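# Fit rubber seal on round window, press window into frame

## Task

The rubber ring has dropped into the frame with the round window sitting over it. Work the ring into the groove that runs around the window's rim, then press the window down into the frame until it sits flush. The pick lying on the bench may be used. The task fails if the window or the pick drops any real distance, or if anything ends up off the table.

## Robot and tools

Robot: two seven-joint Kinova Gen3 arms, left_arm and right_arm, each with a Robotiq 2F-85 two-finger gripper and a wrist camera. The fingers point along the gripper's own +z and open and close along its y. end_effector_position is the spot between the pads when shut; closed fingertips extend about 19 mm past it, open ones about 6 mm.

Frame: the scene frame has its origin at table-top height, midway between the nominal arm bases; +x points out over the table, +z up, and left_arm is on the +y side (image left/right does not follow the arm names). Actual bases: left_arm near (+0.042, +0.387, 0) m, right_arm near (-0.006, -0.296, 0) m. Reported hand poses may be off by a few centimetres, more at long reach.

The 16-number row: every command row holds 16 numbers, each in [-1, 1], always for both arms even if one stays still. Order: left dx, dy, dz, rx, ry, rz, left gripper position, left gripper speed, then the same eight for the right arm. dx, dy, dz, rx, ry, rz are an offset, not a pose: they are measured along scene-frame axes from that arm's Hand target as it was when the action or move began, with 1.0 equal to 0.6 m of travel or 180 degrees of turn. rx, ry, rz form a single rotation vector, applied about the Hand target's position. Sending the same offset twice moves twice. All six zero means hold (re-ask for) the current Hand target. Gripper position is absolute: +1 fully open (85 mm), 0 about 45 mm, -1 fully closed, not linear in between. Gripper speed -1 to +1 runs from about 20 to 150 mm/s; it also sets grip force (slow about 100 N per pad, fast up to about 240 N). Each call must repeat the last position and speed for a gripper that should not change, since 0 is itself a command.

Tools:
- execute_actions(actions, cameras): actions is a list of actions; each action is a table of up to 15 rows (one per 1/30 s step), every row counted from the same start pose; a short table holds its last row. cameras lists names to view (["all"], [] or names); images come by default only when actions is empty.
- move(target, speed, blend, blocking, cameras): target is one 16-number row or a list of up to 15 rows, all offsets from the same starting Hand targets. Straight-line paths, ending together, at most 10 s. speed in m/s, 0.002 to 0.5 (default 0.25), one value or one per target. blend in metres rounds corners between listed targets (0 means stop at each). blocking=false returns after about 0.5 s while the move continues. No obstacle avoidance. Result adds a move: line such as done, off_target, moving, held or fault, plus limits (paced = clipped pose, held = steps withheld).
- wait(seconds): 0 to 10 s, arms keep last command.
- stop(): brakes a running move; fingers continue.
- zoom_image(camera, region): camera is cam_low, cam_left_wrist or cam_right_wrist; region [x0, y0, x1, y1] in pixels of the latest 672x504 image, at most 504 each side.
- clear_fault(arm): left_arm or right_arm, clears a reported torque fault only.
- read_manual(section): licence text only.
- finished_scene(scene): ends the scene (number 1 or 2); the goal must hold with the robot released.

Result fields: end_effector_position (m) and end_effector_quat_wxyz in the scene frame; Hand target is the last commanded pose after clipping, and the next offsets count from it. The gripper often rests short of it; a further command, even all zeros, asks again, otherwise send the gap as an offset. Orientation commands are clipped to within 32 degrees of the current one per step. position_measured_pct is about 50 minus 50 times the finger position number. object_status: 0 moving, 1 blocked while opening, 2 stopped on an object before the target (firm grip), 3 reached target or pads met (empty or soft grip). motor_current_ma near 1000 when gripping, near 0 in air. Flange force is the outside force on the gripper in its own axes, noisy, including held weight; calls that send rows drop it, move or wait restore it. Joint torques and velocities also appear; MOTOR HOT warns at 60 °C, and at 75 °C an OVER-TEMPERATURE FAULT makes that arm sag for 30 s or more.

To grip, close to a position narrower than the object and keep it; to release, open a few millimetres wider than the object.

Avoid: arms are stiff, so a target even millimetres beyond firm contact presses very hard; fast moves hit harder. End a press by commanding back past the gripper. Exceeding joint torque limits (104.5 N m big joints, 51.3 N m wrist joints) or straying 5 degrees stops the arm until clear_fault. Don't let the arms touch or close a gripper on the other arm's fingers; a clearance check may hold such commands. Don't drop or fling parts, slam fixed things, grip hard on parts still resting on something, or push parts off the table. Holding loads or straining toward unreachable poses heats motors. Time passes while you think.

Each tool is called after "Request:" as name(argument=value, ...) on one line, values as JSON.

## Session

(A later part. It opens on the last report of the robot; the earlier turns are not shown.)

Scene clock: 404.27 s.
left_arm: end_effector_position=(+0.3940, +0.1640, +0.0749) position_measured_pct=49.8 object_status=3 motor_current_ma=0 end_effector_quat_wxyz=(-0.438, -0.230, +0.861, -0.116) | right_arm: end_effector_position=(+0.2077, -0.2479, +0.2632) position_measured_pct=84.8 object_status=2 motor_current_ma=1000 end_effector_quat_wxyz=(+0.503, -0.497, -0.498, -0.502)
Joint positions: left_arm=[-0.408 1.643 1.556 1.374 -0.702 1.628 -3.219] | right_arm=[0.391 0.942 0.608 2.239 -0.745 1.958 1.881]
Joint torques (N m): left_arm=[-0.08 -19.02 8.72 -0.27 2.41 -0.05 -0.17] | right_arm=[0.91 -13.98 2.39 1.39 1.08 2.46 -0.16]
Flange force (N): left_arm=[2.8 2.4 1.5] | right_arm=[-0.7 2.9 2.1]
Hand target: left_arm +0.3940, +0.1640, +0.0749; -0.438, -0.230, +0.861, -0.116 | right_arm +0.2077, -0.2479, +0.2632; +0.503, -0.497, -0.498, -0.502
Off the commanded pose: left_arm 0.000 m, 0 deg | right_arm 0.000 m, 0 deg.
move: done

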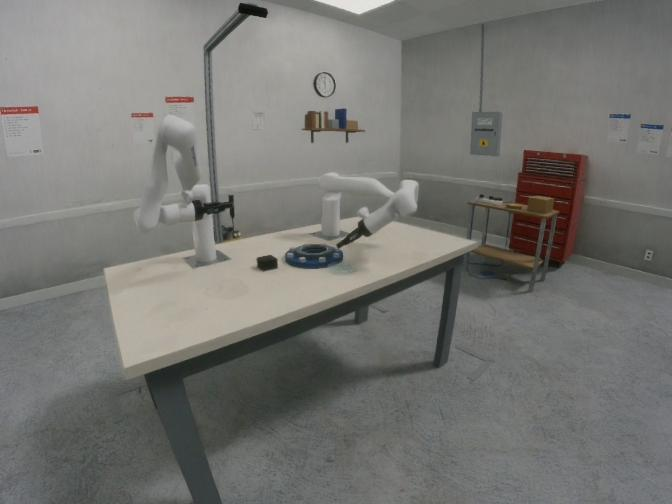

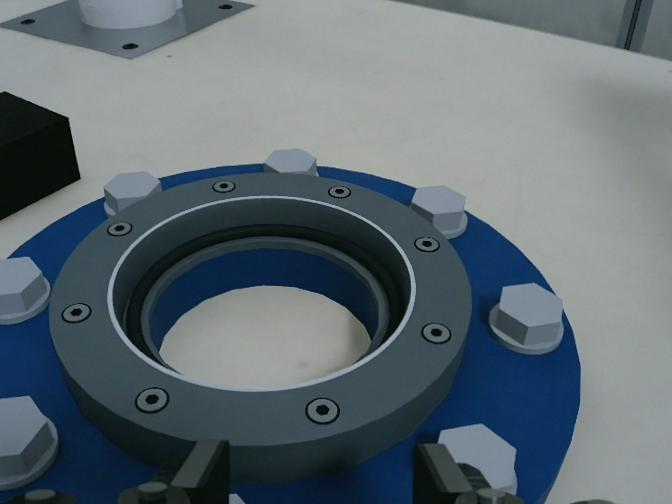

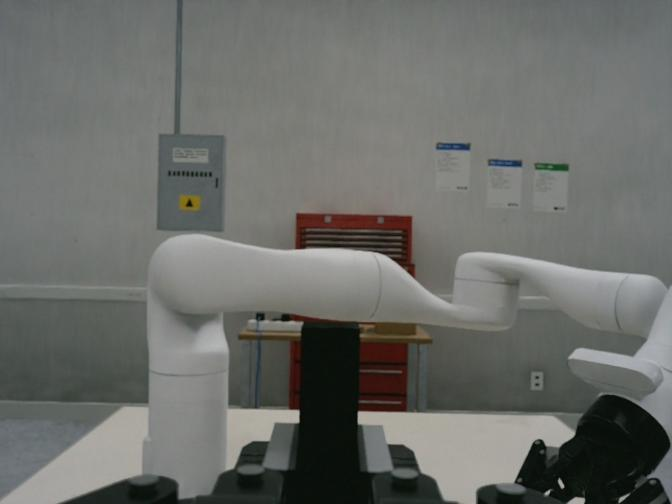

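Request:
move(target=[0,0,0,0,0,0,0,0,0.137,0.533,-0.06,0,0,0,-0.9,-0.6], speed=0.15, cameras=["all"])

Scene clock: 412.60 s.
left_arm: end_effector_position=(+0.3940, +0.1640, +0.0749) position_measured_pct=49.8 object_status=3 motor_current_ma=0 end_effector_quat_wxyz=(-0.438, -0.230, +0.861, -0.116) | right_arm: end_effector_position=(+0.2899, +0.0719, +0.2272) position_measured_pct=84.8 object_status=2 motor_current_ma=1000 end_effector_quat_wxyz=(+0.503, -0.497, -0.498, -0.502)
Joint positions: left_arm=[-0.408 1.643 1.556 1.374 -0.702 1.628 -3.219] | right_arm=[-0.447 0.958 0.242 2.335 -1.857 1.809 1.645]
Joint torques (N m): left_arm=[-0.09 -18.98 8.77 -0.29 2.4 -0.05 -0.14] | right_arm=[0.98 -16.64 0.48 0.35 0.46 2.56 -0.14]
Flange force (N): left_arm=[2.8 2.4 1.5] | right_arm=[-2.4 -2.0 3.6]
Hand target: left_arm +0.3940, +0.1640, +0.0749; -0.438, -0.230, +0.861, -0.116 | right_arm +0.2899, +0.0719, +0.2272; +0.503, -0.497, -0.498, -0.502
Off the commanded pose: left_arm 0.000 m, 0 deg | right_arm 0.000 m, 0 deg.
move: done

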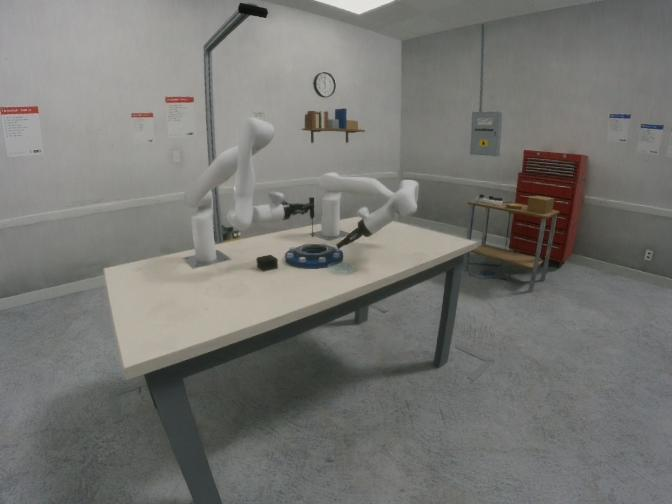

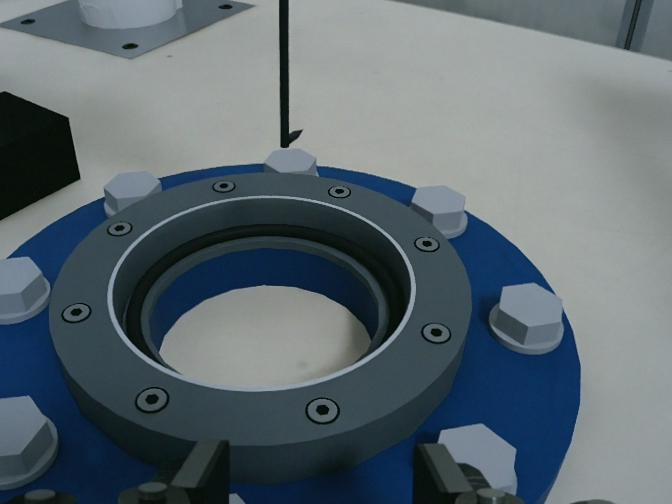

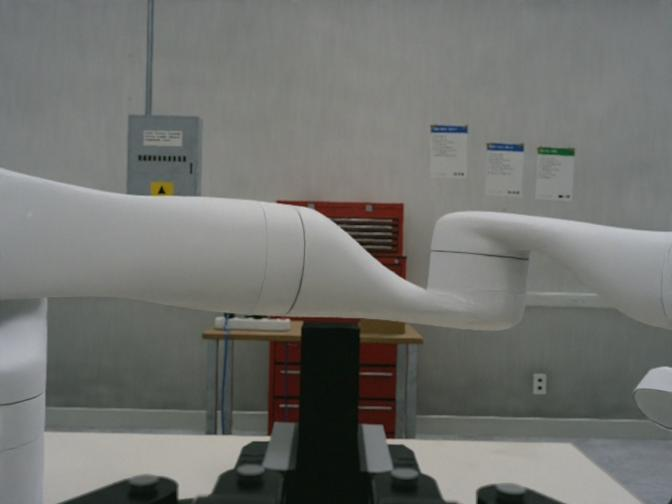

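Request:
zoom_image(camera="cam_left_wrist", region=[240, 80, 340, 160])

Scaled by 5.040.

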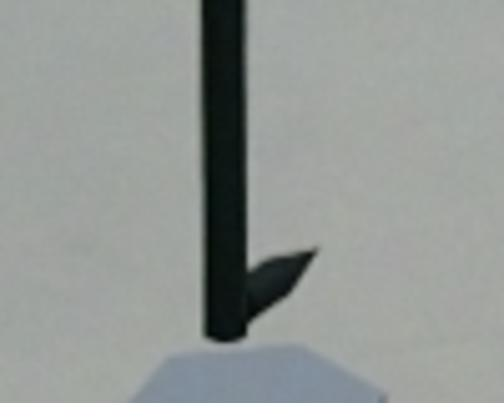

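Request:
move(target=[0,0,0,0,0,0,0,0,-0.0688,0.0002,-0.062,0,-0.0556,0,-0.9,-0.6], speed=0.08, cameras=["cam_left_wrist"])

Request:
zoom_image(camera="cam_left_wrist", region=[200, 140, 380, 300])

Scene clock: 438.10 s.
left_arm: end_effector_position=(+0.3940, +0.1640, +0.0749) position_measured_pct=49.8 object_status=3 motor_current_ma=0 end_effector_quat_wxyz=(-0.438, -0.230, +0.861, -0.116) | right_arm: end_effector_position=(+0.2487, +0.0720, +0.1900) position_measured_pct=84.8 object_status=2 motor_current_ma=1000 end_effector_quat_wxyz=(+0.458, -0.451, -0.540, -0.544)
Joint positions: left_arm=[-0.408 1.643 1.556 1.374 -0.702 1.628 -3.219] | right_arm=[-0.469 1.113 0.205 2.424 -1.863 1.881 2.054]
Joint torques (N m): left_arm=[-0.08 -18.97 8.71 -0.3 2.4 -0.07 -0.14] | right_arm=[0.97 -16.12 0.1 2.2 1.13 2.4 -0.08]
Flange force (N): left_arm=[2.9 2.5 1.5] | right_arm=[-1.2 -2.9 4.3]
Hand target: left_arm +0.3940, +0.1640, +0.0749; -0.438, -0.230, +0.861, -0.116 | right_arm +0.2486, +0.0720, +0.1900; +0.457, -0.451, -0.540, -0.544
Off the commanded pose: left_arm 0.000 m, 0 deg | right_arm 0.000 m, 0 deg.
move: done
Images, in order (width x height): cam_left_wrist 672x504.

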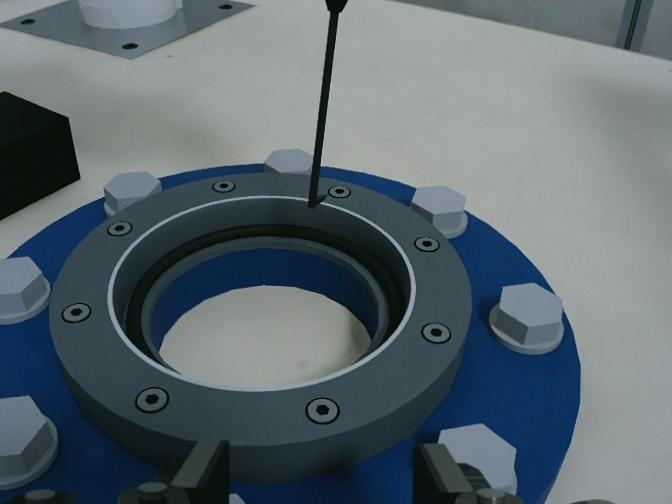

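Scaled by 2.800.

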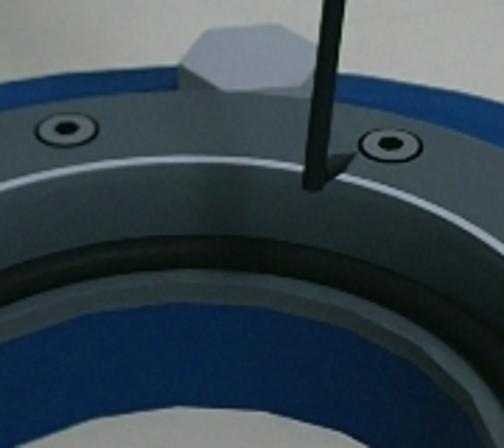

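Request:
move(target=[0,0,0,0,0,0,0,0,-0.003,0,-0.033,0,0,0,-0.9,-0.6], speed=0.05, cameras=["cam_left_wrist"])

Request:
zoom_image(camera="cam_left_wrist", region=[260, 170, 380, 290])

Scene clock: 453.37 s.
left_arm: end_effector_position=(+0.3940, +0.1640, +0.0749) position_measured_pct=49.8 object_status=3 motor_current_ma=0 end_effector_quat_wxyz=(-0.438, -0.230, +0.861, -0.116) | right_arm: end_effector_position=(+0.2468, +0.0720, +0.1702) position_measured_pct=84.8 object_status=2 motor_current_ma=1000 end_effector_quat_wxyz=(+0.458, -0.451, -0.540, -0.544)
Joint positions: left_arm=[-0.408 1.643 1.556 1.374 -0.702 1.628 -3.219] | right_arm=[-0.466 1.18 0.192 2.405 -1.864 1.894 2.101]
Joint torques (N m): left_arm=[-0.05 -18.99 8.75 -0.27 2.38 -0.05 -0.14] | right_arm=[0.95 -16.22 0.12 2.59 1.24 2.39 -0.13]
Flange force (N): left_arm=[2.8 2.4 1.5] | right_arm=[-1.0 -3.0 4.3]
Hand target: left_arm +0.3940, +0.1640, +0.0749; -0.438, -0.230, +0.861, -0.116 | right_arm +0.2468, +0.0720, +0.1702; +0.458, -0.451, -0.540, -0.544
Off the commanded pose: left_arm 0.000 m, 0 deg | right_arm 0.000 m, 0 deg.
move: done
Images, in order (width x height): cam_left_wrist 672x504.

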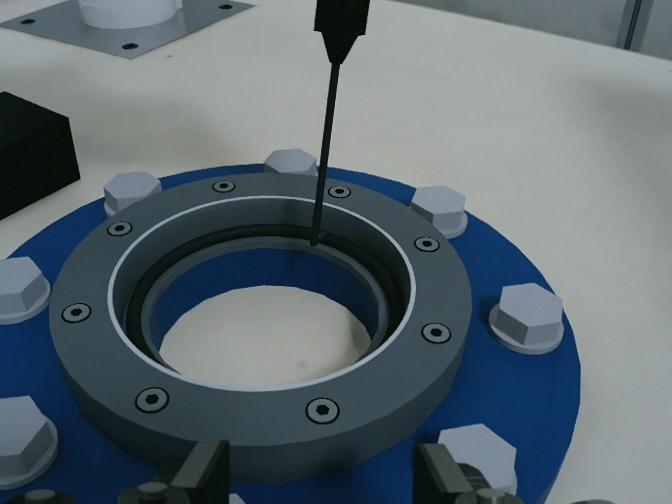

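Scaled by 4.200.

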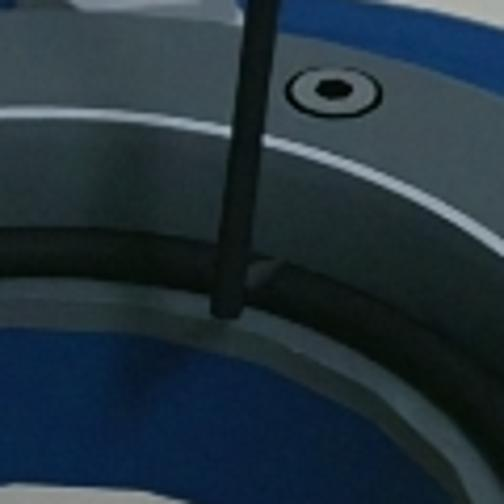

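Request:
move(target=[0,0,0,0,0,0,0,0,0.004,0,-0.006,0,0,0,-0.9,-0.6], speed=0.02, cameras=["cam_left_wrist"])

Request:
zoom_image(camera="cam_left_wrist", region=[280, 200, 360, 280])

Scene clock: 458.20 s.
left_arm: end_effector_position=(+0.3940, +0.1640, +0.0749) position_measured_pct=49.8 object_status=3 motor_current_ma=0 end_effector_quat_wxyz=(-0.438, -0.230, +0.861, -0.116) | right_arm: end_effector_position=(+0.2492, +0.0720, +0.1666) position_measured_pct=84.8 object_status=2 motor_current_ma=1000 end_effector_quat_wxyz=(+0.458, -0.451, -0.540, -0.544)
Joint positions: left_arm=[-0.408 1.643 1.556 1.374 -0.702 1.628 -3.219] | right_arm=[-0.463 1.188 0.192 2.394 -1.864 1.894 2.098]
Joint torques (N m): left_arm=[-0.09 -18.96 8.75 -0.29 2.43 -0.06 -0.13] | right_arm=[1.07 -16.53 0.01 2.48 1.22 2.35 -0.09]
Flange force (N): left_arm=[2.8 2.4 1.5] | right_arm=[-1.3 -3.4 4.1]
Hand target: left_arm +0.3940, +0.1640, +0.0749; -0.438, -0.230, +0.861, -0.116 | right_arm +0.2492, +0.0720, +0.1666; +0.458, -0.451, -0.540, -0.544
Off the commanded pose: left_arm 0.000 m, 0 deg | right_arm 0.000 m, 0 deg.
move: done
Images, in order (width x height): cam_left_wrist 672x504.

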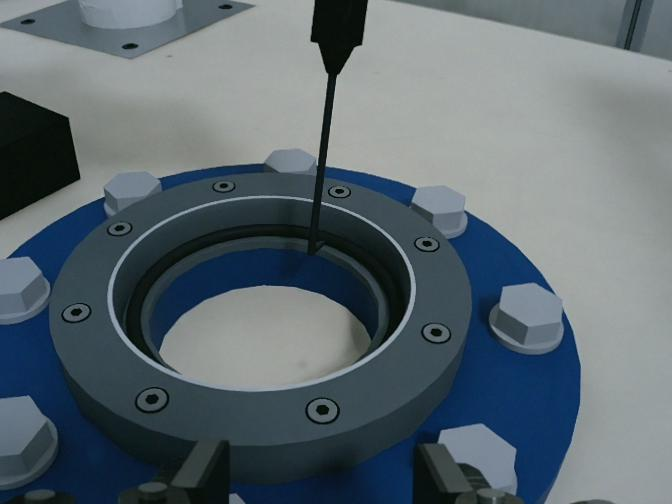

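Scaled by 6.300.

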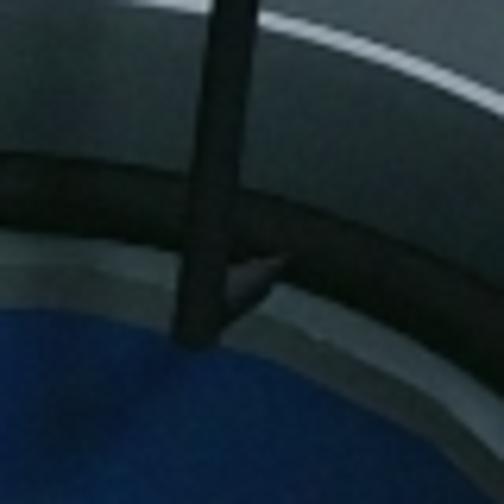

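Request:
move(target=[0,0,0,0,0,0,0,0,0,0,-0.0017,0,0,0,-0.9,-0.6], speed=0.02)

Request:
move(target=[0,0,0,0,0,0,0,0,-0.005,0,0,0,0,0,-0.9,-0.6], speed=0.02, cameras=["cam_left_wrist"])

Request:
zoom_image(camera="cam_left_wrist", region=[280, 200, 360, 280])

Scene clock: 463.53 s.
left_arm: end_effector_position=(+0.3940, +0.1640, +0.0749) position_measured_pct=49.8 object_status=3 motor_current_ma=0 end_effector_quat_wxyz=(-0.438, -0.230, +0.861, -0.116) | right_arm: end_effector_position=(+0.2492, +0.0720, +0.1655) position_measured_pct=84.8 object_status=2 motor_current_ma=1000 end_effector_quat_wxyz=(+0.458, -0.451, -0.540, -0.544)
Joint positions: left_arm=[-0.408 1.643 1.556 1.374 -0.702 1.628 -3.219] | right_arm=[-0.463 1.191 0.191 2.392 -1.864 1.894 2.1]
Joint torques (N m): left_arm=[-0.07 -18.97 8.77 -0.3 2.43 -0.07 -0.13] | right_arm=[0.95 -16.48 0 2.61 1.29 2.34 -0.13]
Flange force (N): left_arm=[2.8 2.5 1.5] | right_arm=[-1.4 -3.1 4.1]
Hand target: left_arm +0.3940, +0.1640, +0.0749; -0.438, -0.230, +0.861, -0.116 | right_arm +0.2492, +0.0720, +0.1655; +0.458, -0.451, -0.540, -0.544
Off the commanded pose: left_arm 0.000 m, 0 deg | right_arm 0.000 m, 0 deg.
move: done

Scene clock: 464.23 s.
left_arm: end_effector_position=(+0.3940, +0.1640, +0.0749) position_measured_pct=49.8 object_status=3 motor_current_ma=0 end_effector_quat_wxyz=(-0.438, -0.230, +0.861, -0.116) | right_arm: end_effector_position=(+0.2463, +0.0720, +0.1655) position_measured_pct=84.8 object_status=2 motor_current_ma=1000 end_effector_quat_wxyz=(+0.457, -0.451, -0.540, -0.544)
Joint positions: left_arm=[-0.408 1.643 1.556 1.374 -0.702 1.628 -3.219] | right_arm=[-0.465 1.195 0.188 2.4 -1.864 1.897 2.112]
Joint torques (N m): left_arm=[-0.07 -18.97 8.74 -0.28 2.4 -0.05 -0.14] | right_arm=[0.98 -16.37 0.03 2.6 1.22 2.38 0.06]
Flange force (N): left_arm=[2.8 2.4 1.5] | right_arm=[-0.9 -2.5 4.3]
Hand target: left_arm +0.3940, +0.1640, +0.0749; -0.438, -0.230, +0.861, -0.116 | right_arm +0.2462, +0.0720, +0.1655; +0.457, -0.451, -0.540, -0.544
Off the commanded pose: left_arm 0.000 m, 0 deg | right_arm 0.000 m, 0 deg.
move: done
Images, in order (width x height): cam_left_wrist 672x504.

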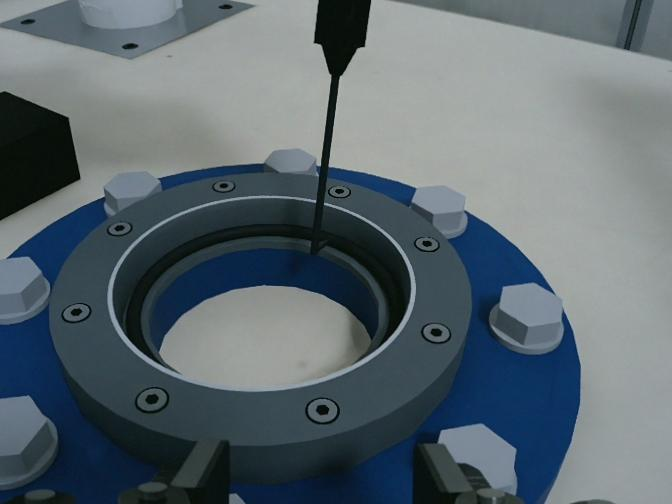

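Scaled by 6.300.

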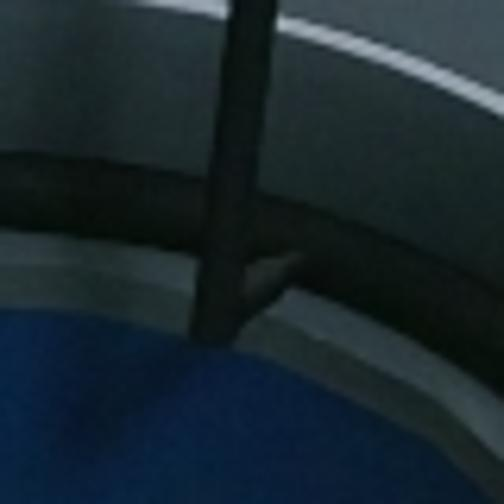

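Request:
move(target=[0,0,0,0,0,0,0,0,-0.005,0,0,0,0,0,-0.9,-0.6], speed=0.02, cameras=["cam_left_wrist"])

Request:
zoom_image(camera="cam_left_wrist", region=[280, 200, 360, 280])

Scene clock: 468.30 s.
left_arm: end_effector_position=(+0.3940, +0.1640, +0.0749) position_measured_pct=49.8 object_status=3 motor_current_ma=0 end_effector_quat_wxyz=(-0.438, -0.230, +0.861, -0.116) | right_arm: end_effector_position=(+0.2433, +0.0720, +0.1655) position_measured_pct=84.8 object_status=2 motor_current_ma=1000 end_effector_quat_wxyz=(+0.458, -0.451, -0.540, -0.544)
Joint positions: left_arm=[-0.408 1.643 1.556 1.374 -0.702 1.628 -3.219] | right_arm=[-0.467 1.199 0.186 2.409 -1.864 1.9 2.124]
Joint torques (N m): left_arm=[-0.08 -18.97 8.74 -0.28 2.41 -0.08 -0.14] | right_arm=[0.96 -16.31 0.05 2.75 1.29 2.35 -0.13]
Flange force (N): left_arm=[2.8 2.4 1.4] | right_arm=[-1.2 -3.3 4.2]
Hand target: left_arm +0.3940, +0.1640, +0.0749; -0.438, -0.230, +0.861, -0.116 | right_arm +0.2432, +0.0720, +0.1655; +0.458, -0.451, -0.540, -0.544
Off the commanded pose: left_arm 0.000 m, 0 deg | right_arm 0.000 m, 0 deg.
move: done
Images, in order (width x height): cam_left_wrist 672x504.

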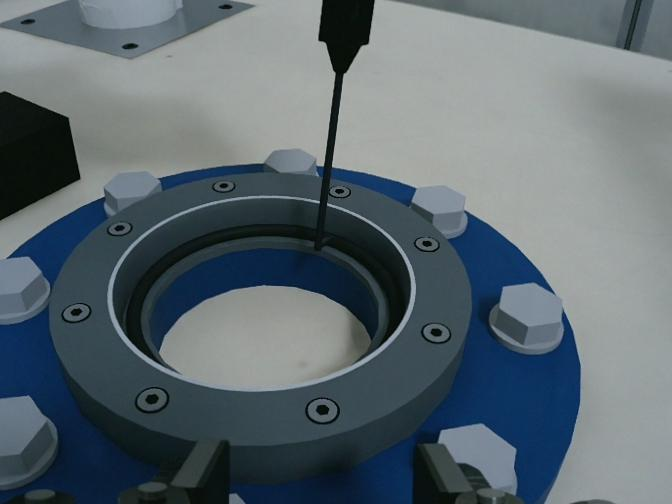

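Scaled by 6.300.

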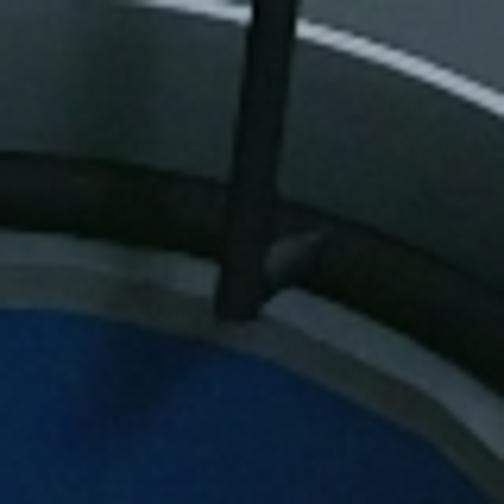

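Request:
move(target=[[0,0,0,0,0,0,0,0,0.006,0,0,0,0,0,-0.9,-0.6],[0,0,0,0,0,0,0,0,0.006,0,-0.004,0,0,0,-0.9,-0.6]], speed=0.02)

Request:
move(target=[0,0,0,0,0,0,0,0,-0.008,0,0,0,0,0,-0.9,-0.6], speed=0.02, cameras=["cam_left_wrist"])

Request:
zoom_image(camera="cam_left_wrist", region=[280, 200, 360, 280])

Scene clock: 474.57 s.
left_arm: end_effector_position=(+0.3940, +0.1640, +0.0749) position_measured_pct=49.8 object_status=3 motor_current_ma=0 end_effector_quat_wxyz=(-0.438, -0.230, +0.861, -0.116) | right_arm: end_effector_position=(+0.2468, +0.0720, +0.1632) position_measured_pct=84.8 object_status=2 motor_current_ma=1000 end_effector_quat_wxyz=(+0.458, -0.451, -0.540, -0.544)
Joint positions: left_arm=[-0.408 1.643 1.556 1.374 -0.702 1.628 -3.219] | right_arm=[-0.464 1.202 0.188 2.395 -1.864 1.898 2.113]
Joint torques (N m): left_arm=[-0.09 -18.96 8.77 -0.28 2.4 -0.07 -0.14] | right_arm=[0.95 -16.47 0.01 2.64 1.27 2.31 -0.08]
Flange force (N): left_arm=[2.8 2.4 1.4] | right_arm=[-1.3 -3.2 4.0]
Hand target: left_arm +0.3940, +0.1640, +0.0749; -0.438, -0.230, +0.861, -0.116 | right_arm +0.2468, +0.0720, +0.1631; +0.458, -0.451, -0.540, -0.544
Off the commanded pose: left_arm 0.000 m, 0 deg | right_arm 0.000 m, 0 deg.
move: done

Scene clock: 475.33 s.
left_arm: end_effector_position=(+0.3940, +0.1640, +0.0749) position_measured_pct=49.8 object_status=3 motor_current_ma=0 end_effector_quat_wxyz=(-0.438, -0.230, +0.861, -0.116) | right_arm: end_effector_position=(+0.2421, +0.0720, +0.1631) position_measured_pct=84.8 object_status=2 motor_current_ma=1000 end_effector_quat_wxyz=(+0.458, -0.451, -0.540, -0.544)
Joint positions: left_arm=[-0.408 1.643 1.556 1.374 -0.702 1.628 -3.219] | right_arm=[-0.467 1.208 0.183 2.409 -1.864 1.902 2.133]
Joint torques (N m): left_arm=[-0.03 -18.97 8.77 -0.29 2.4 -0.06 -0.12] | right_arm=[0.96 -16.32 0.08 2.74 1.32 2.33 -0.31]
Flange force (N): left_arm=[2.8 2.5 1.5] | right_arm=[-1.3 -4.4 3.9]
Hand target: left_arm +0.3940, +0.1640, +0.0749; -0.438, -0.230, +0.861, -0.116 | right_arm +0.2420, +0.0720, +0.1631; +0.457, -0.451, -0.540, -0.544
Off the commanded pose: left_arm 0.000 m, 0 deg | right_arm 0.000 m, 0 deg.
move: done
Images, in order (width x height): cam_left_wrist 672x504.

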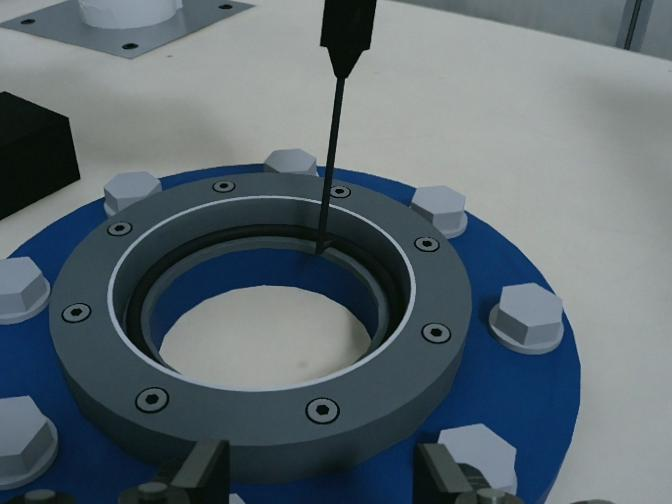

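Scaled by 6.300.

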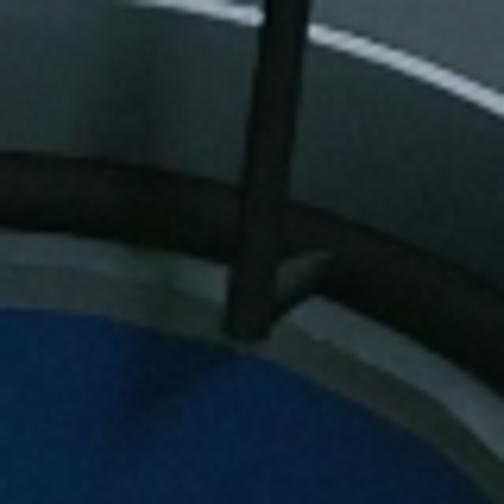

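Request:
move(target=[0,0,0,0,0,0,0,0,-0.004,0,0,0,0,0,-0.9,-0.6], speed=0.02, cameras=["cam_left_wrist"])

Request:
zoom_image(camera="cam_left_wrist", region=[280, 200, 360, 280])

Scene clock: 483.93 s.
left_arm: end_effector_position=(+0.3940, +0.1640, +0.0749) position_measured_pct=49.8 object_status=3 motor_current_ma=0 end_effector_quat_wxyz=(-0.438, -0.230, +0.861, -0.116) | right_arm: end_effector_position=(+0.2397, +0.0720, +0.1631) position_measured_pct=84.8 object_status=2 motor_current_ma=1000 end_effector_quat_wxyz=(+0.457, -0.451, -0.540, -0.544)
Joint positions: left_arm=[-0.408 1.643 1.556 1.374 -0.702 1.628 -3.219] | right_arm=[-0.468 1.212 0.181 2.415 -1.864 1.905 2.143]
Joint torques (N m): left_arm=[-0.08 -18.99 8.77 -0.29 2.4 -0.04 -0.1] | right_arm=[0.95 -16.18 -0.05 2.83 1.3 2.26 -0.02]
Flange force (N): left_arm=[2.8 2.5 1.5] | right_arm=[-0.8 -2.8 4.1]
Hand target: left_arm +0.3940, +0.1640, +0.0749; -0.438, -0.230, +0.861, -0.116 | right_arm +0.2396, +0.0720, +0.1631; +0.457, -0.451, -0.540, -0.544
Off the commanded pose: left_arm 0.000 m, 0 deg | right_arm 0.000 m, 0 deg.
move: done
Images, in order (width x height): cam_left_wrist 672x504.

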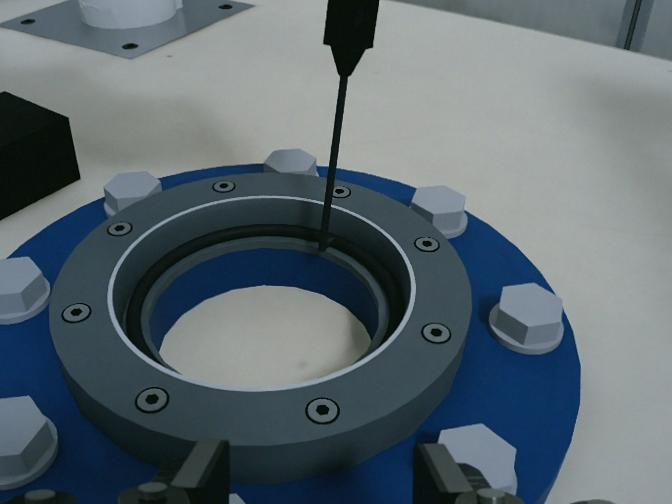

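Scaled by 6.300.

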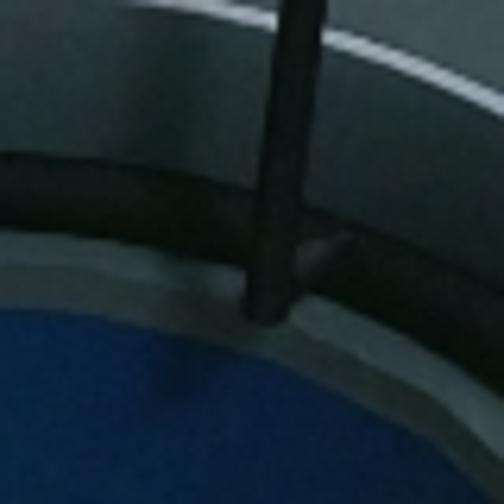

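Request:
move(target=[0,0,0,0,0,0,0,0,0,0,-0.0025,0,0,0,-0.9,-0.6], speed=0.02)

Request:
move(target=[0,0,0,0,0,0,0,0,0,0,-0.0025,0,0,0,-0.9,-0.6], speed=0.02, cameras=["cam_left_wrist"])

Request:
zoom_image(camera="cam_left_wrist", region=[280, 200, 360, 280])

Scene clock: 494.73 s.
left_arm: end_effector_position=(+0.3940, +0.1640, +0.0749) position_measured_pct=49.8 object_status=3 motor_current_ma=0 end_effector_quat_wxyz=(-0.438, -0.230, +0.861, -0.116) | right_arm: end_effector_position=(+0.2396, +0.0720, +0.1616) position_measured_pct=84.8 object_status=2 motor_current_ma=1000 end_effector_quat_wxyz=(+0.457, -0.451, -0.540, -0.544)
Joint positions: left_arm=[-0.408 1.643 1.556 1.374 -0.702 1.628 -3.219] | right_arm=[-0.468 1.216 0.18 2.413 -1.864 1.906 2.146]
Joint torques (N m): left_arm=[-0.05 -18.97 8.72 -0.28 2.41 -0.04 -0.13] | right_arm=[0.94 -16.15 -0.04 2.88 1.39 2.23 -0.15]
Flange force (N): left_arm=[2.8 2.5 1.5] | right_arm=[-0.8 -3.3 4.2]
Hand target: left_arm +0.3940, +0.1640, +0.0749; -0.438, -0.230, +0.861, -0.116 | right_arm +0.2396, +0.0720, +0.1616; +0.457, -0.451, -0.540, -0.544
Off the commanded pose: left_arm 0.000 m, 0 deg | right_arm 0.000 m, 0 deg.
move: done

Scene clock: 495.43 s.
left_arm: end_effector_position=(+0.3940, +0.1640, +0.0749) position_measured_pct=49.8 object_status=3 motor_current_ma=0 end_effector_quat_wxyz=(-0.438, -0.230, +0.861, -0.116) | right_arm: end_effector_position=(+0.2396, +0.0720, +0.1602) position_measured_pct=84.8 object_status=2 motor_current_ma=1000 end_effector_quat_wxyz=(+0.458, -0.451, -0.540, -0.544)
Joint positions: left_arm=[-0.408 1.643 1.556 1.374 -0.702 1.628 -3.219] | right_arm=[-0.468 1.221 0.179 2.411 -1.864 1.906 2.148]
Joint torques (N m): left_arm=[-0.07 -19.01 8.76 -0.27 2.45 -0.05 -0.15] | right_arm=[0.69 -16.17 -0.18 3.05 1.52 2.2 -0.23]
Flange force (N): left_arm=[2.7 2.4 1.5] | right_arm=[-1.3 -3.1 3.8]
Hand target: left_arm +0.3940, +0.1640, +0.0749; -0.438, -0.230, +0.861, -0.116 | right_arm +0.2396, +0.0720, +0.1601; +0.458, -0.451, -0.540, -0.544
Off the commanded pose: left_arm 0.000 m, 0 deg | right_arm 0.000 m, 0 deg.
move: done
Images, in order (width x height): cam_left_wrist 672x504.

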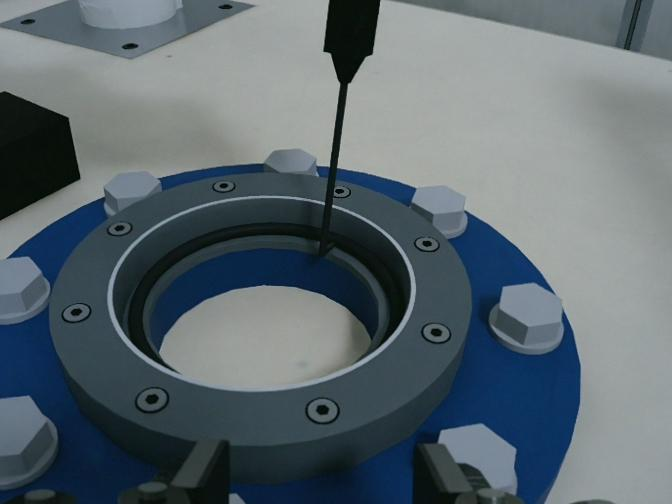

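Scaled by 6.300.

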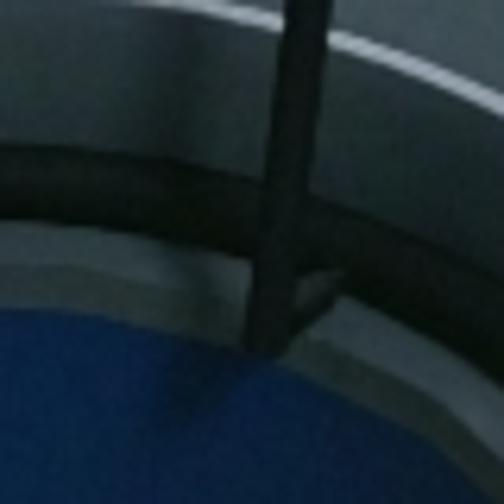

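Request:
move(target=[0,0,0,0,0,0,0,0,0,0,-0.0025,0,0,0,-0.9,-0.6], speed=0.02, cameras=["cam_left_wrist"])

Request:
zoom_image(camera="cam_left_wrist", region=[280, 200, 360, 280])

Request:
move(target=[0,0,0,0,0,0,0,0,-0.004,0,0,0,0,0,-0.9,-0.6], speed=0.02, cameras=["cam_left_wrist"])

Request:
zoom_image(camera="cam_left_wrist", region=[280, 200, 360, 280])

Scene clock: 504.70 s.
left_arm: end_effector_position=(+0.3940, +0.1640, +0.0749) position_measured_pct=49.8 object_status=3 motor_current_ma=0 end_effector_quat_wxyz=(-0.438, -0.230, +0.861, -0.116) | right_arm: end_effector_position=(+0.2396, +0.0720, +0.1587) position_measured_pct=84.8 object_status=2 motor_current_ma=1000 end_effector_quat_wxyz=(+0.458, -0.451, -0.540, -0.544)
Joint positions: left_arm=[-0.408 1.643 1.556 1.374 -0.702 1.628 -3.219] | right_arm=[-0.467 1.226 0.179 2.409 -1.864 1.907 2.151]
Joint torques (N m): left_arm=[-0.11 -18.93 8.76 -0.26 2.43 -0.05 -0.13] | right_arm=[0.94 -16.33 -0.07 2.91 1.34 2.31 -0.13]
Flange force (N): left_arm=[2.8 2.3 1.4] | right_arm=[-1.2 -3.4 3.9]
Hand target: left_arm +0.3940, +0.1640, +0.0749; -0.438, -0.230, +0.861, -0.116 | right_arm +0.2396, +0.0720, +0.1586; +0.458, -0.451, -0.540, -0.544
Off the commanded pose: left_arm 0.000 m, 0 deg | right_arm 0.000 m, 0 deg.
move: done
Images, in order (width x height): cam_left_wrist 672x504.

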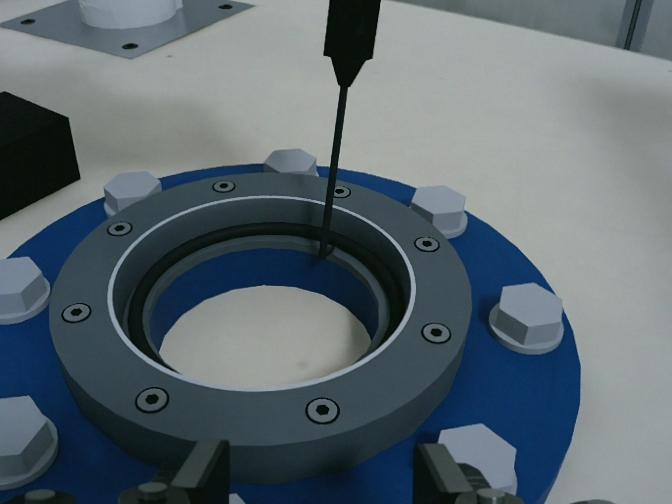

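Scaled by 6.300.

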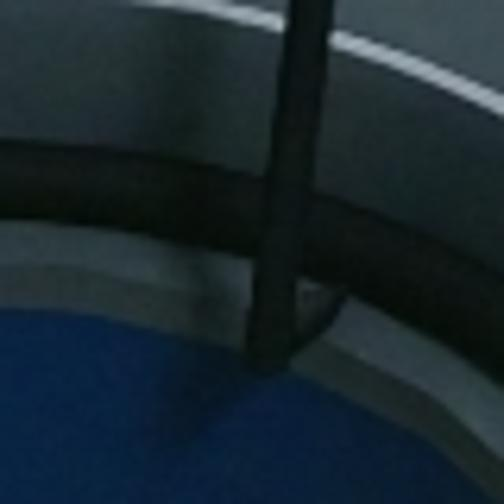

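Scene clock: 505.40 s.
left_arm: end_effector_position=(+0.3940, +0.1640, +0.0749) position_measured_pct=49.8 object_status=3 motor_current_ma=0 end_effector_quat_wxyz=(-0.438, -0.230, +0.861, -0.116) | right_arm: end_effector_position=(+0.2373, +0.0720, +0.1586) position_measured_pct=84.8 object_status=2 motor_current_ma=1000 end_effector_quat_wxyz=(+0.458, -0.451, -0.540, -0.544)
Joint positions: left_arm=[-0.408 1.643 1.556 1.374 -0.702 1.628 -3.219] | right_arm=[-0.469 1.229 0.176 2.415 -1.864 1.909 2.161]
Joint torques (N m): left_arm=[-0.05 -18.98 8.75 -0.26 2.4 -0.06 -0.12] | right_arm=[0.94 -16.18 -0.01 2.92 1.36 2.35 -0.19]
Flange force (N): left_arm=[2.7 2.4 1.4] | right_arm=[-0.8 -3.7 4.1]
Hand target: left_arm +0.3940, +0.1640, +0.0749; -0.438, -0.230, +0.861, -0.116 | right_arm +0.2372, +0.0720, +0.1586; +0.458, -0.451, -0.540, -0.544
Off the commanded pose: left_arm 0.000 m, 0 deg | right_arm 0.000 m, 0 deg.
move: done
Images, in order (width x height): cam_left_wrist 672x504.

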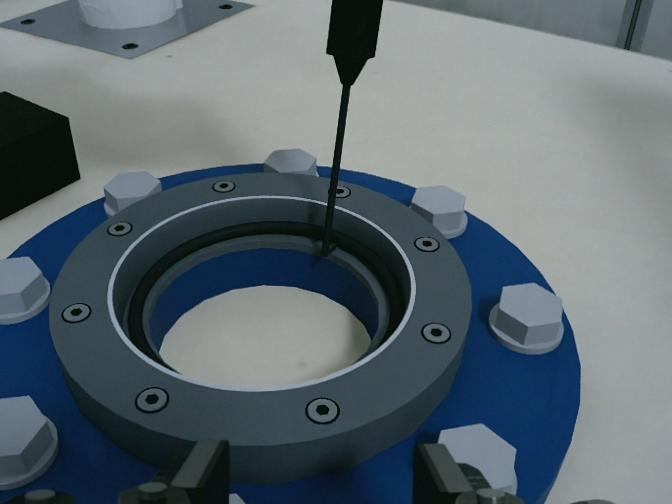

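Scaled by 6.300.

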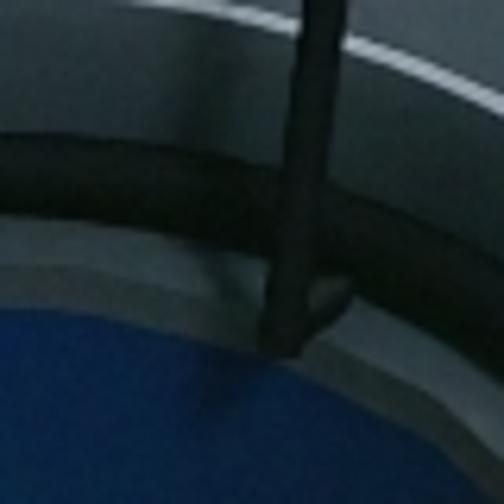

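Request:
move(target=[0,0,0,0,0,0,0,0,-0.004,0,-0.001,0,0,0,-0.9,-0.6], speed=0.02, cameras=["cam_left_wrist"])

Request:
zoom_image(camera="cam_left_wrist", region=[280, 200, 360, 280])

Request:
move(target=[0,0,0,0,0,0,0,0,-0.003,0,0,0,0,0,-0.9,-0.6], speed=0.02, cameras=["cam_left_wrist"])

Request:
zoom_image(camera="cam_left_wrist", region=[280, 200, 360, 280])

Scene clock: 511.97 s.
left_arm: end_effector_position=(+0.3940, +0.1640, +0.0749) position_measured_pct=49.8 object_status=3 motor_current_ma=0 end_effector_quat_wxyz=(-0.438, -0.230, +0.861, -0.116) | right_arm: end_effector_position=(+0.2349, +0.0720, +0.1580) position_measured_pct=84.8 object_status=2 motor_current_ma=1000 end_effector_quat_wxyz=(+0.457, -0.451, -0.540, -0.544)
Joint positions: left_arm=[-0.408 1.643 1.556 1.374 -0.702 1.628 -3.219] | right_arm=[-0.47 1.235 0.174 2.421 -1.865 1.912 2.172]
Joint torques (N m): left_arm=[-0.05 -19.01 8.71 -0.29 2.44 -0.05 -0.12] | right_arm=[0.89 -16.02 0.08 3.1 1.4 2.2 -0.06]
Flange force (N): left_arm=[2.8 2.5 1.5] | right_arm=[-0.7 -3.0 4.5]
Hand target: left_arm +0.3940, +0.1640, +0.0749; -0.438, -0.230, +0.861, -0.116 | right_arm +0.2348, +0.0720, +0.1580; +0.457, -0.451, -0.540, -0.544
Off the commanded pose: left_arm 0.000 m, 0 deg | right_arm 0.000 m, 0 deg.
move: done
Images, in order (width x height): cam_left_wrist 672x504.

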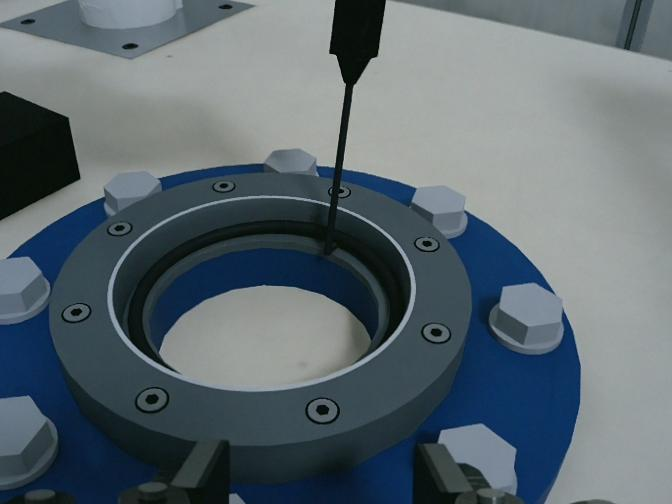

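Scaled by 6.300.

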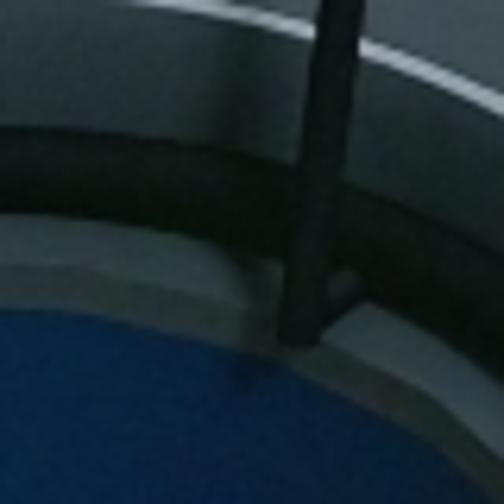

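Scene clock: 512.67 s.
left_arm: end_effector_position=(+0.3940, +0.1640, +0.0749) position_measured_pct=49.8 object_status=3 motor_current_ma=0 end_effector_quat_wxyz=(-0.438, -0.230, +0.861, -0.116) | right_arm: end_effector_position=(+0.2331, +0.0720, +0.1580) position_measured_pct=84.8 object_status=2 motor_current_ma=1000 end_effector_quat_wxyz=(+0.457, -0.451, -0.540, -0.544)
Joint positions: left_arm=[-0.408 1.643 1.556 1.374 -0.702 1.628 -3.219] | right_arm=[-0.471 1.238 0.172 2.426 -1.865 1.914 2.18]
Joint torques (N m): left_arm=[-0.1 -18.96 8.74 -0.26 2.4 -0.05 -0.16] | right_arm=[0.05 -16.28 -0.99 3.9 2.37 2.42 -0.47]
Flange force (N): left_arm=[2.8 2.3 1.4] | right_arm=[-3.2 -1.8 4.1]
Hand target: left_arm +0.3940, +0.1640, +0.0749; -0.438, -0.230, +0.861, -0.116 | right_arm +0.2330, +0.0720, +0.1580; +0.457, -0.451, -0.540, -0.544
Off the commanded pose: left_arm 0.000 m, 0 deg | right_arm 0.000 m, 0 deg.
move: done
Images, in order (width x height): cam_left_wrist 672x504.

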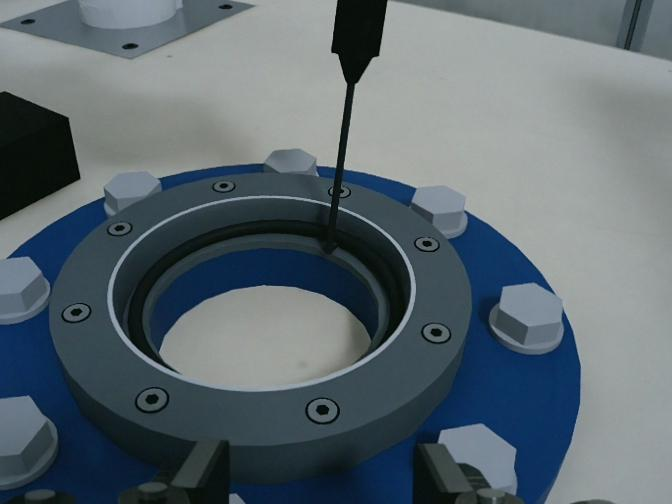

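Scaled by 6.300.

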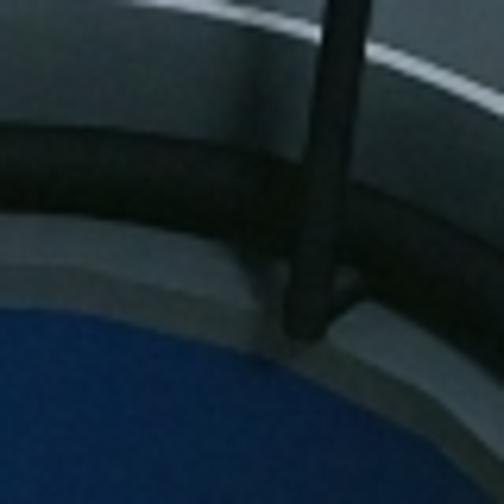

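Request:
move(target=[0,0,0,0,0,0,0,0,0.0597,0,0.0025,0,0.0833,0,-0.9,-0.6], speed=0.03, cameras=["cam_left_wrist"])

Request:
zoom_image(camera="cam_left_wrist", region=[270, 180, 390, 300])

Scene clock: 525.47 s.
left_arm: end_effector_position=(+0.3940, +0.1640, +0.0749) position_measured_pct=49.8 object_status=3 motor_current_ma=0 end_effector_quat_wxyz=(-0.438, -0.230, +0.861, -0.116) | right_arm: end_effector_position=(+0.2689, +0.0720, +0.1596) position_measured_pct=84.8 object_status=2 motor_current_ma=1000 end_effector_quat_wxyz=(+0.524, -0.518, -0.476, -0.480)
Joint positions: left_arm=[-0.408 1.643 1.556 1.374 -0.702 1.628 -3.219] | right_arm=[-0.434 1.184 0.181 2.33 -1.863 1.859 1.779]
Joint torques (N m): left_arm=[-0.07 -19 8.78 -0.26 2.41 -0.07 -0.12] | right_arm=[0.84 -16.95 -0.09 2.19 1.18 2.4 -0.28]
Flange force (N): left_arm=[2.7 2.4 1.4] | right_arm=[-2.5 -2.6 3.4]
Hand target: left_arm +0.3940, +0.1640, +0.0749; -0.438, -0.230, +0.861, -0.116 | right_arm +0.2689, +0.0720, +0.1596; +0.524, -0.518, -0.476, -0.480
Off the commanded pose: left_arm 0.000 m, 0 deg | right_arm 0.000 m, 0 deg.
move: done
Images, in order (width x height): cam_left_wrist 672x504.

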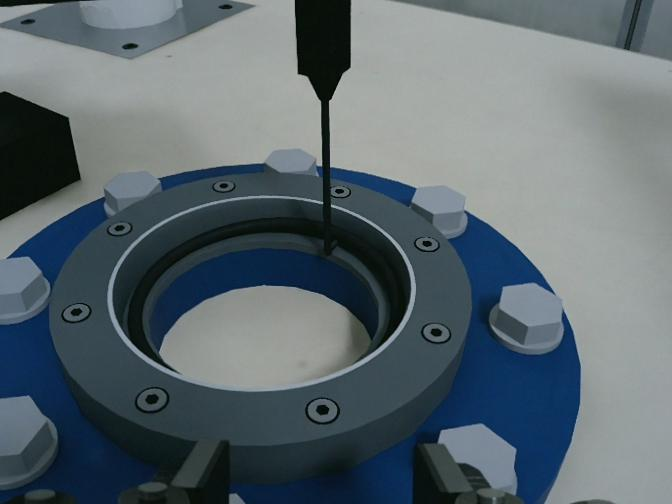

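Scaled by 4.200.

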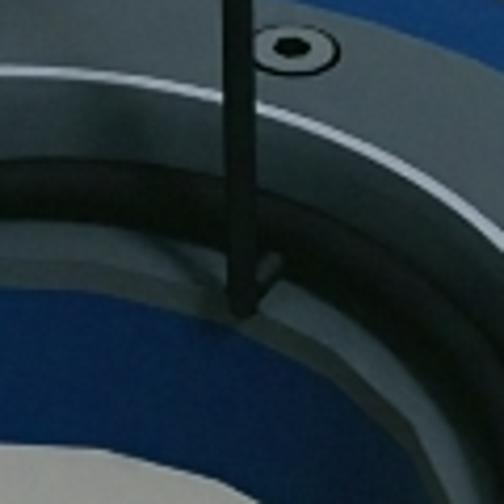

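Request:
move(target=[0,0,0,0,0,0,0,0,0,0,0.008,0,0,0,-0.9,-0.6], speed=0.03, cameras=["cam_left_wrist"])

Request:
zoom_image(camera="cam_left_wrist", region=[270, 180, 390, 300])

Scene clock: 529.03 s.
left_arm: end_effector_position=(+0.3940, +0.1640, +0.0749) position_measured_pct=49.8 object_status=3 motor_current_ma=0 end_effector_quat_wxyz=(-0.438, -0.230, +0.861, -0.116) | right_arm: end_effector_position=(+0.2689, +0.0720, +0.1643) position_measured_pct=84.8 object_status=2 motor_current_ma=1000 end_effector_quat_wxyz=(+0.524, -0.518, -0.476, -0.480)
Joint positions: left_arm=[-0.408 1.643 1.556 1.374 -0.702 1.628 -3.219] | right_arm=[-0.434 1.17 0.183 2.336 -1.863 1.856 1.771]
Joint torques (N m): left_arm=[-0.04 -18.97 8.76 -0.3 2.42 -0.04 -0.14] | right_arm=[0.9 -16.83 -0.02 2.08 1.11 2.48 -0.18]
Flange force (N): left_arm=[2.8 2.6 1.6] | right_arm=[-2.0 -2.3 3.7]
Hand target: left_arm +0.3940, +0.1640, +0.0749; -0.438, -0.230, +0.861, -0.116 | right_arm +0.2689, +0.0720, +0.1643; +0.524, -0.518, -0.476, -0.480
Off the commanded pose: left_arm 0.000 m, 0 deg | right_arm 0.000 m, 0 deg.
move: done
Images, in order (width x height): cam_left_wrist 672x504.

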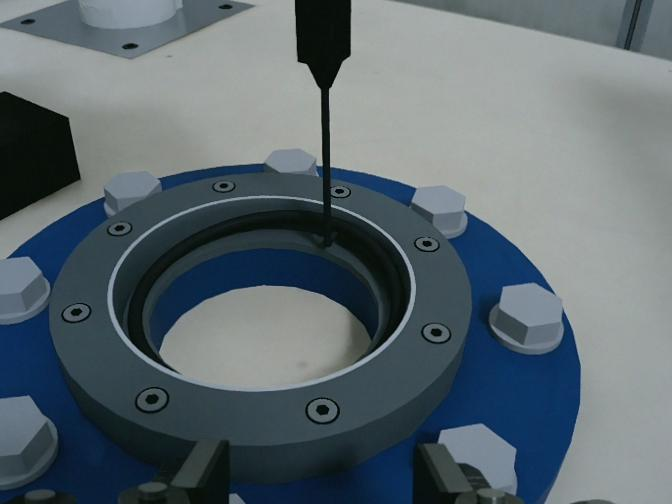

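Scaled by 4.200.

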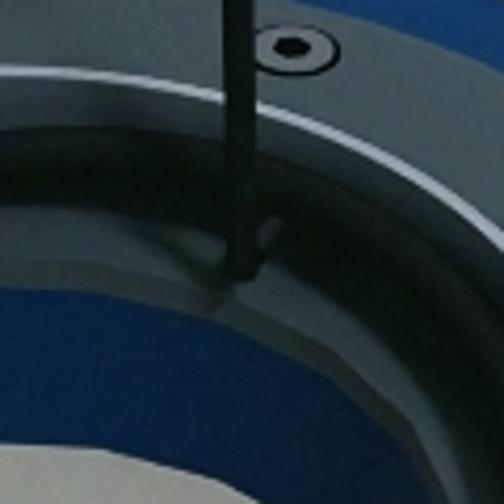

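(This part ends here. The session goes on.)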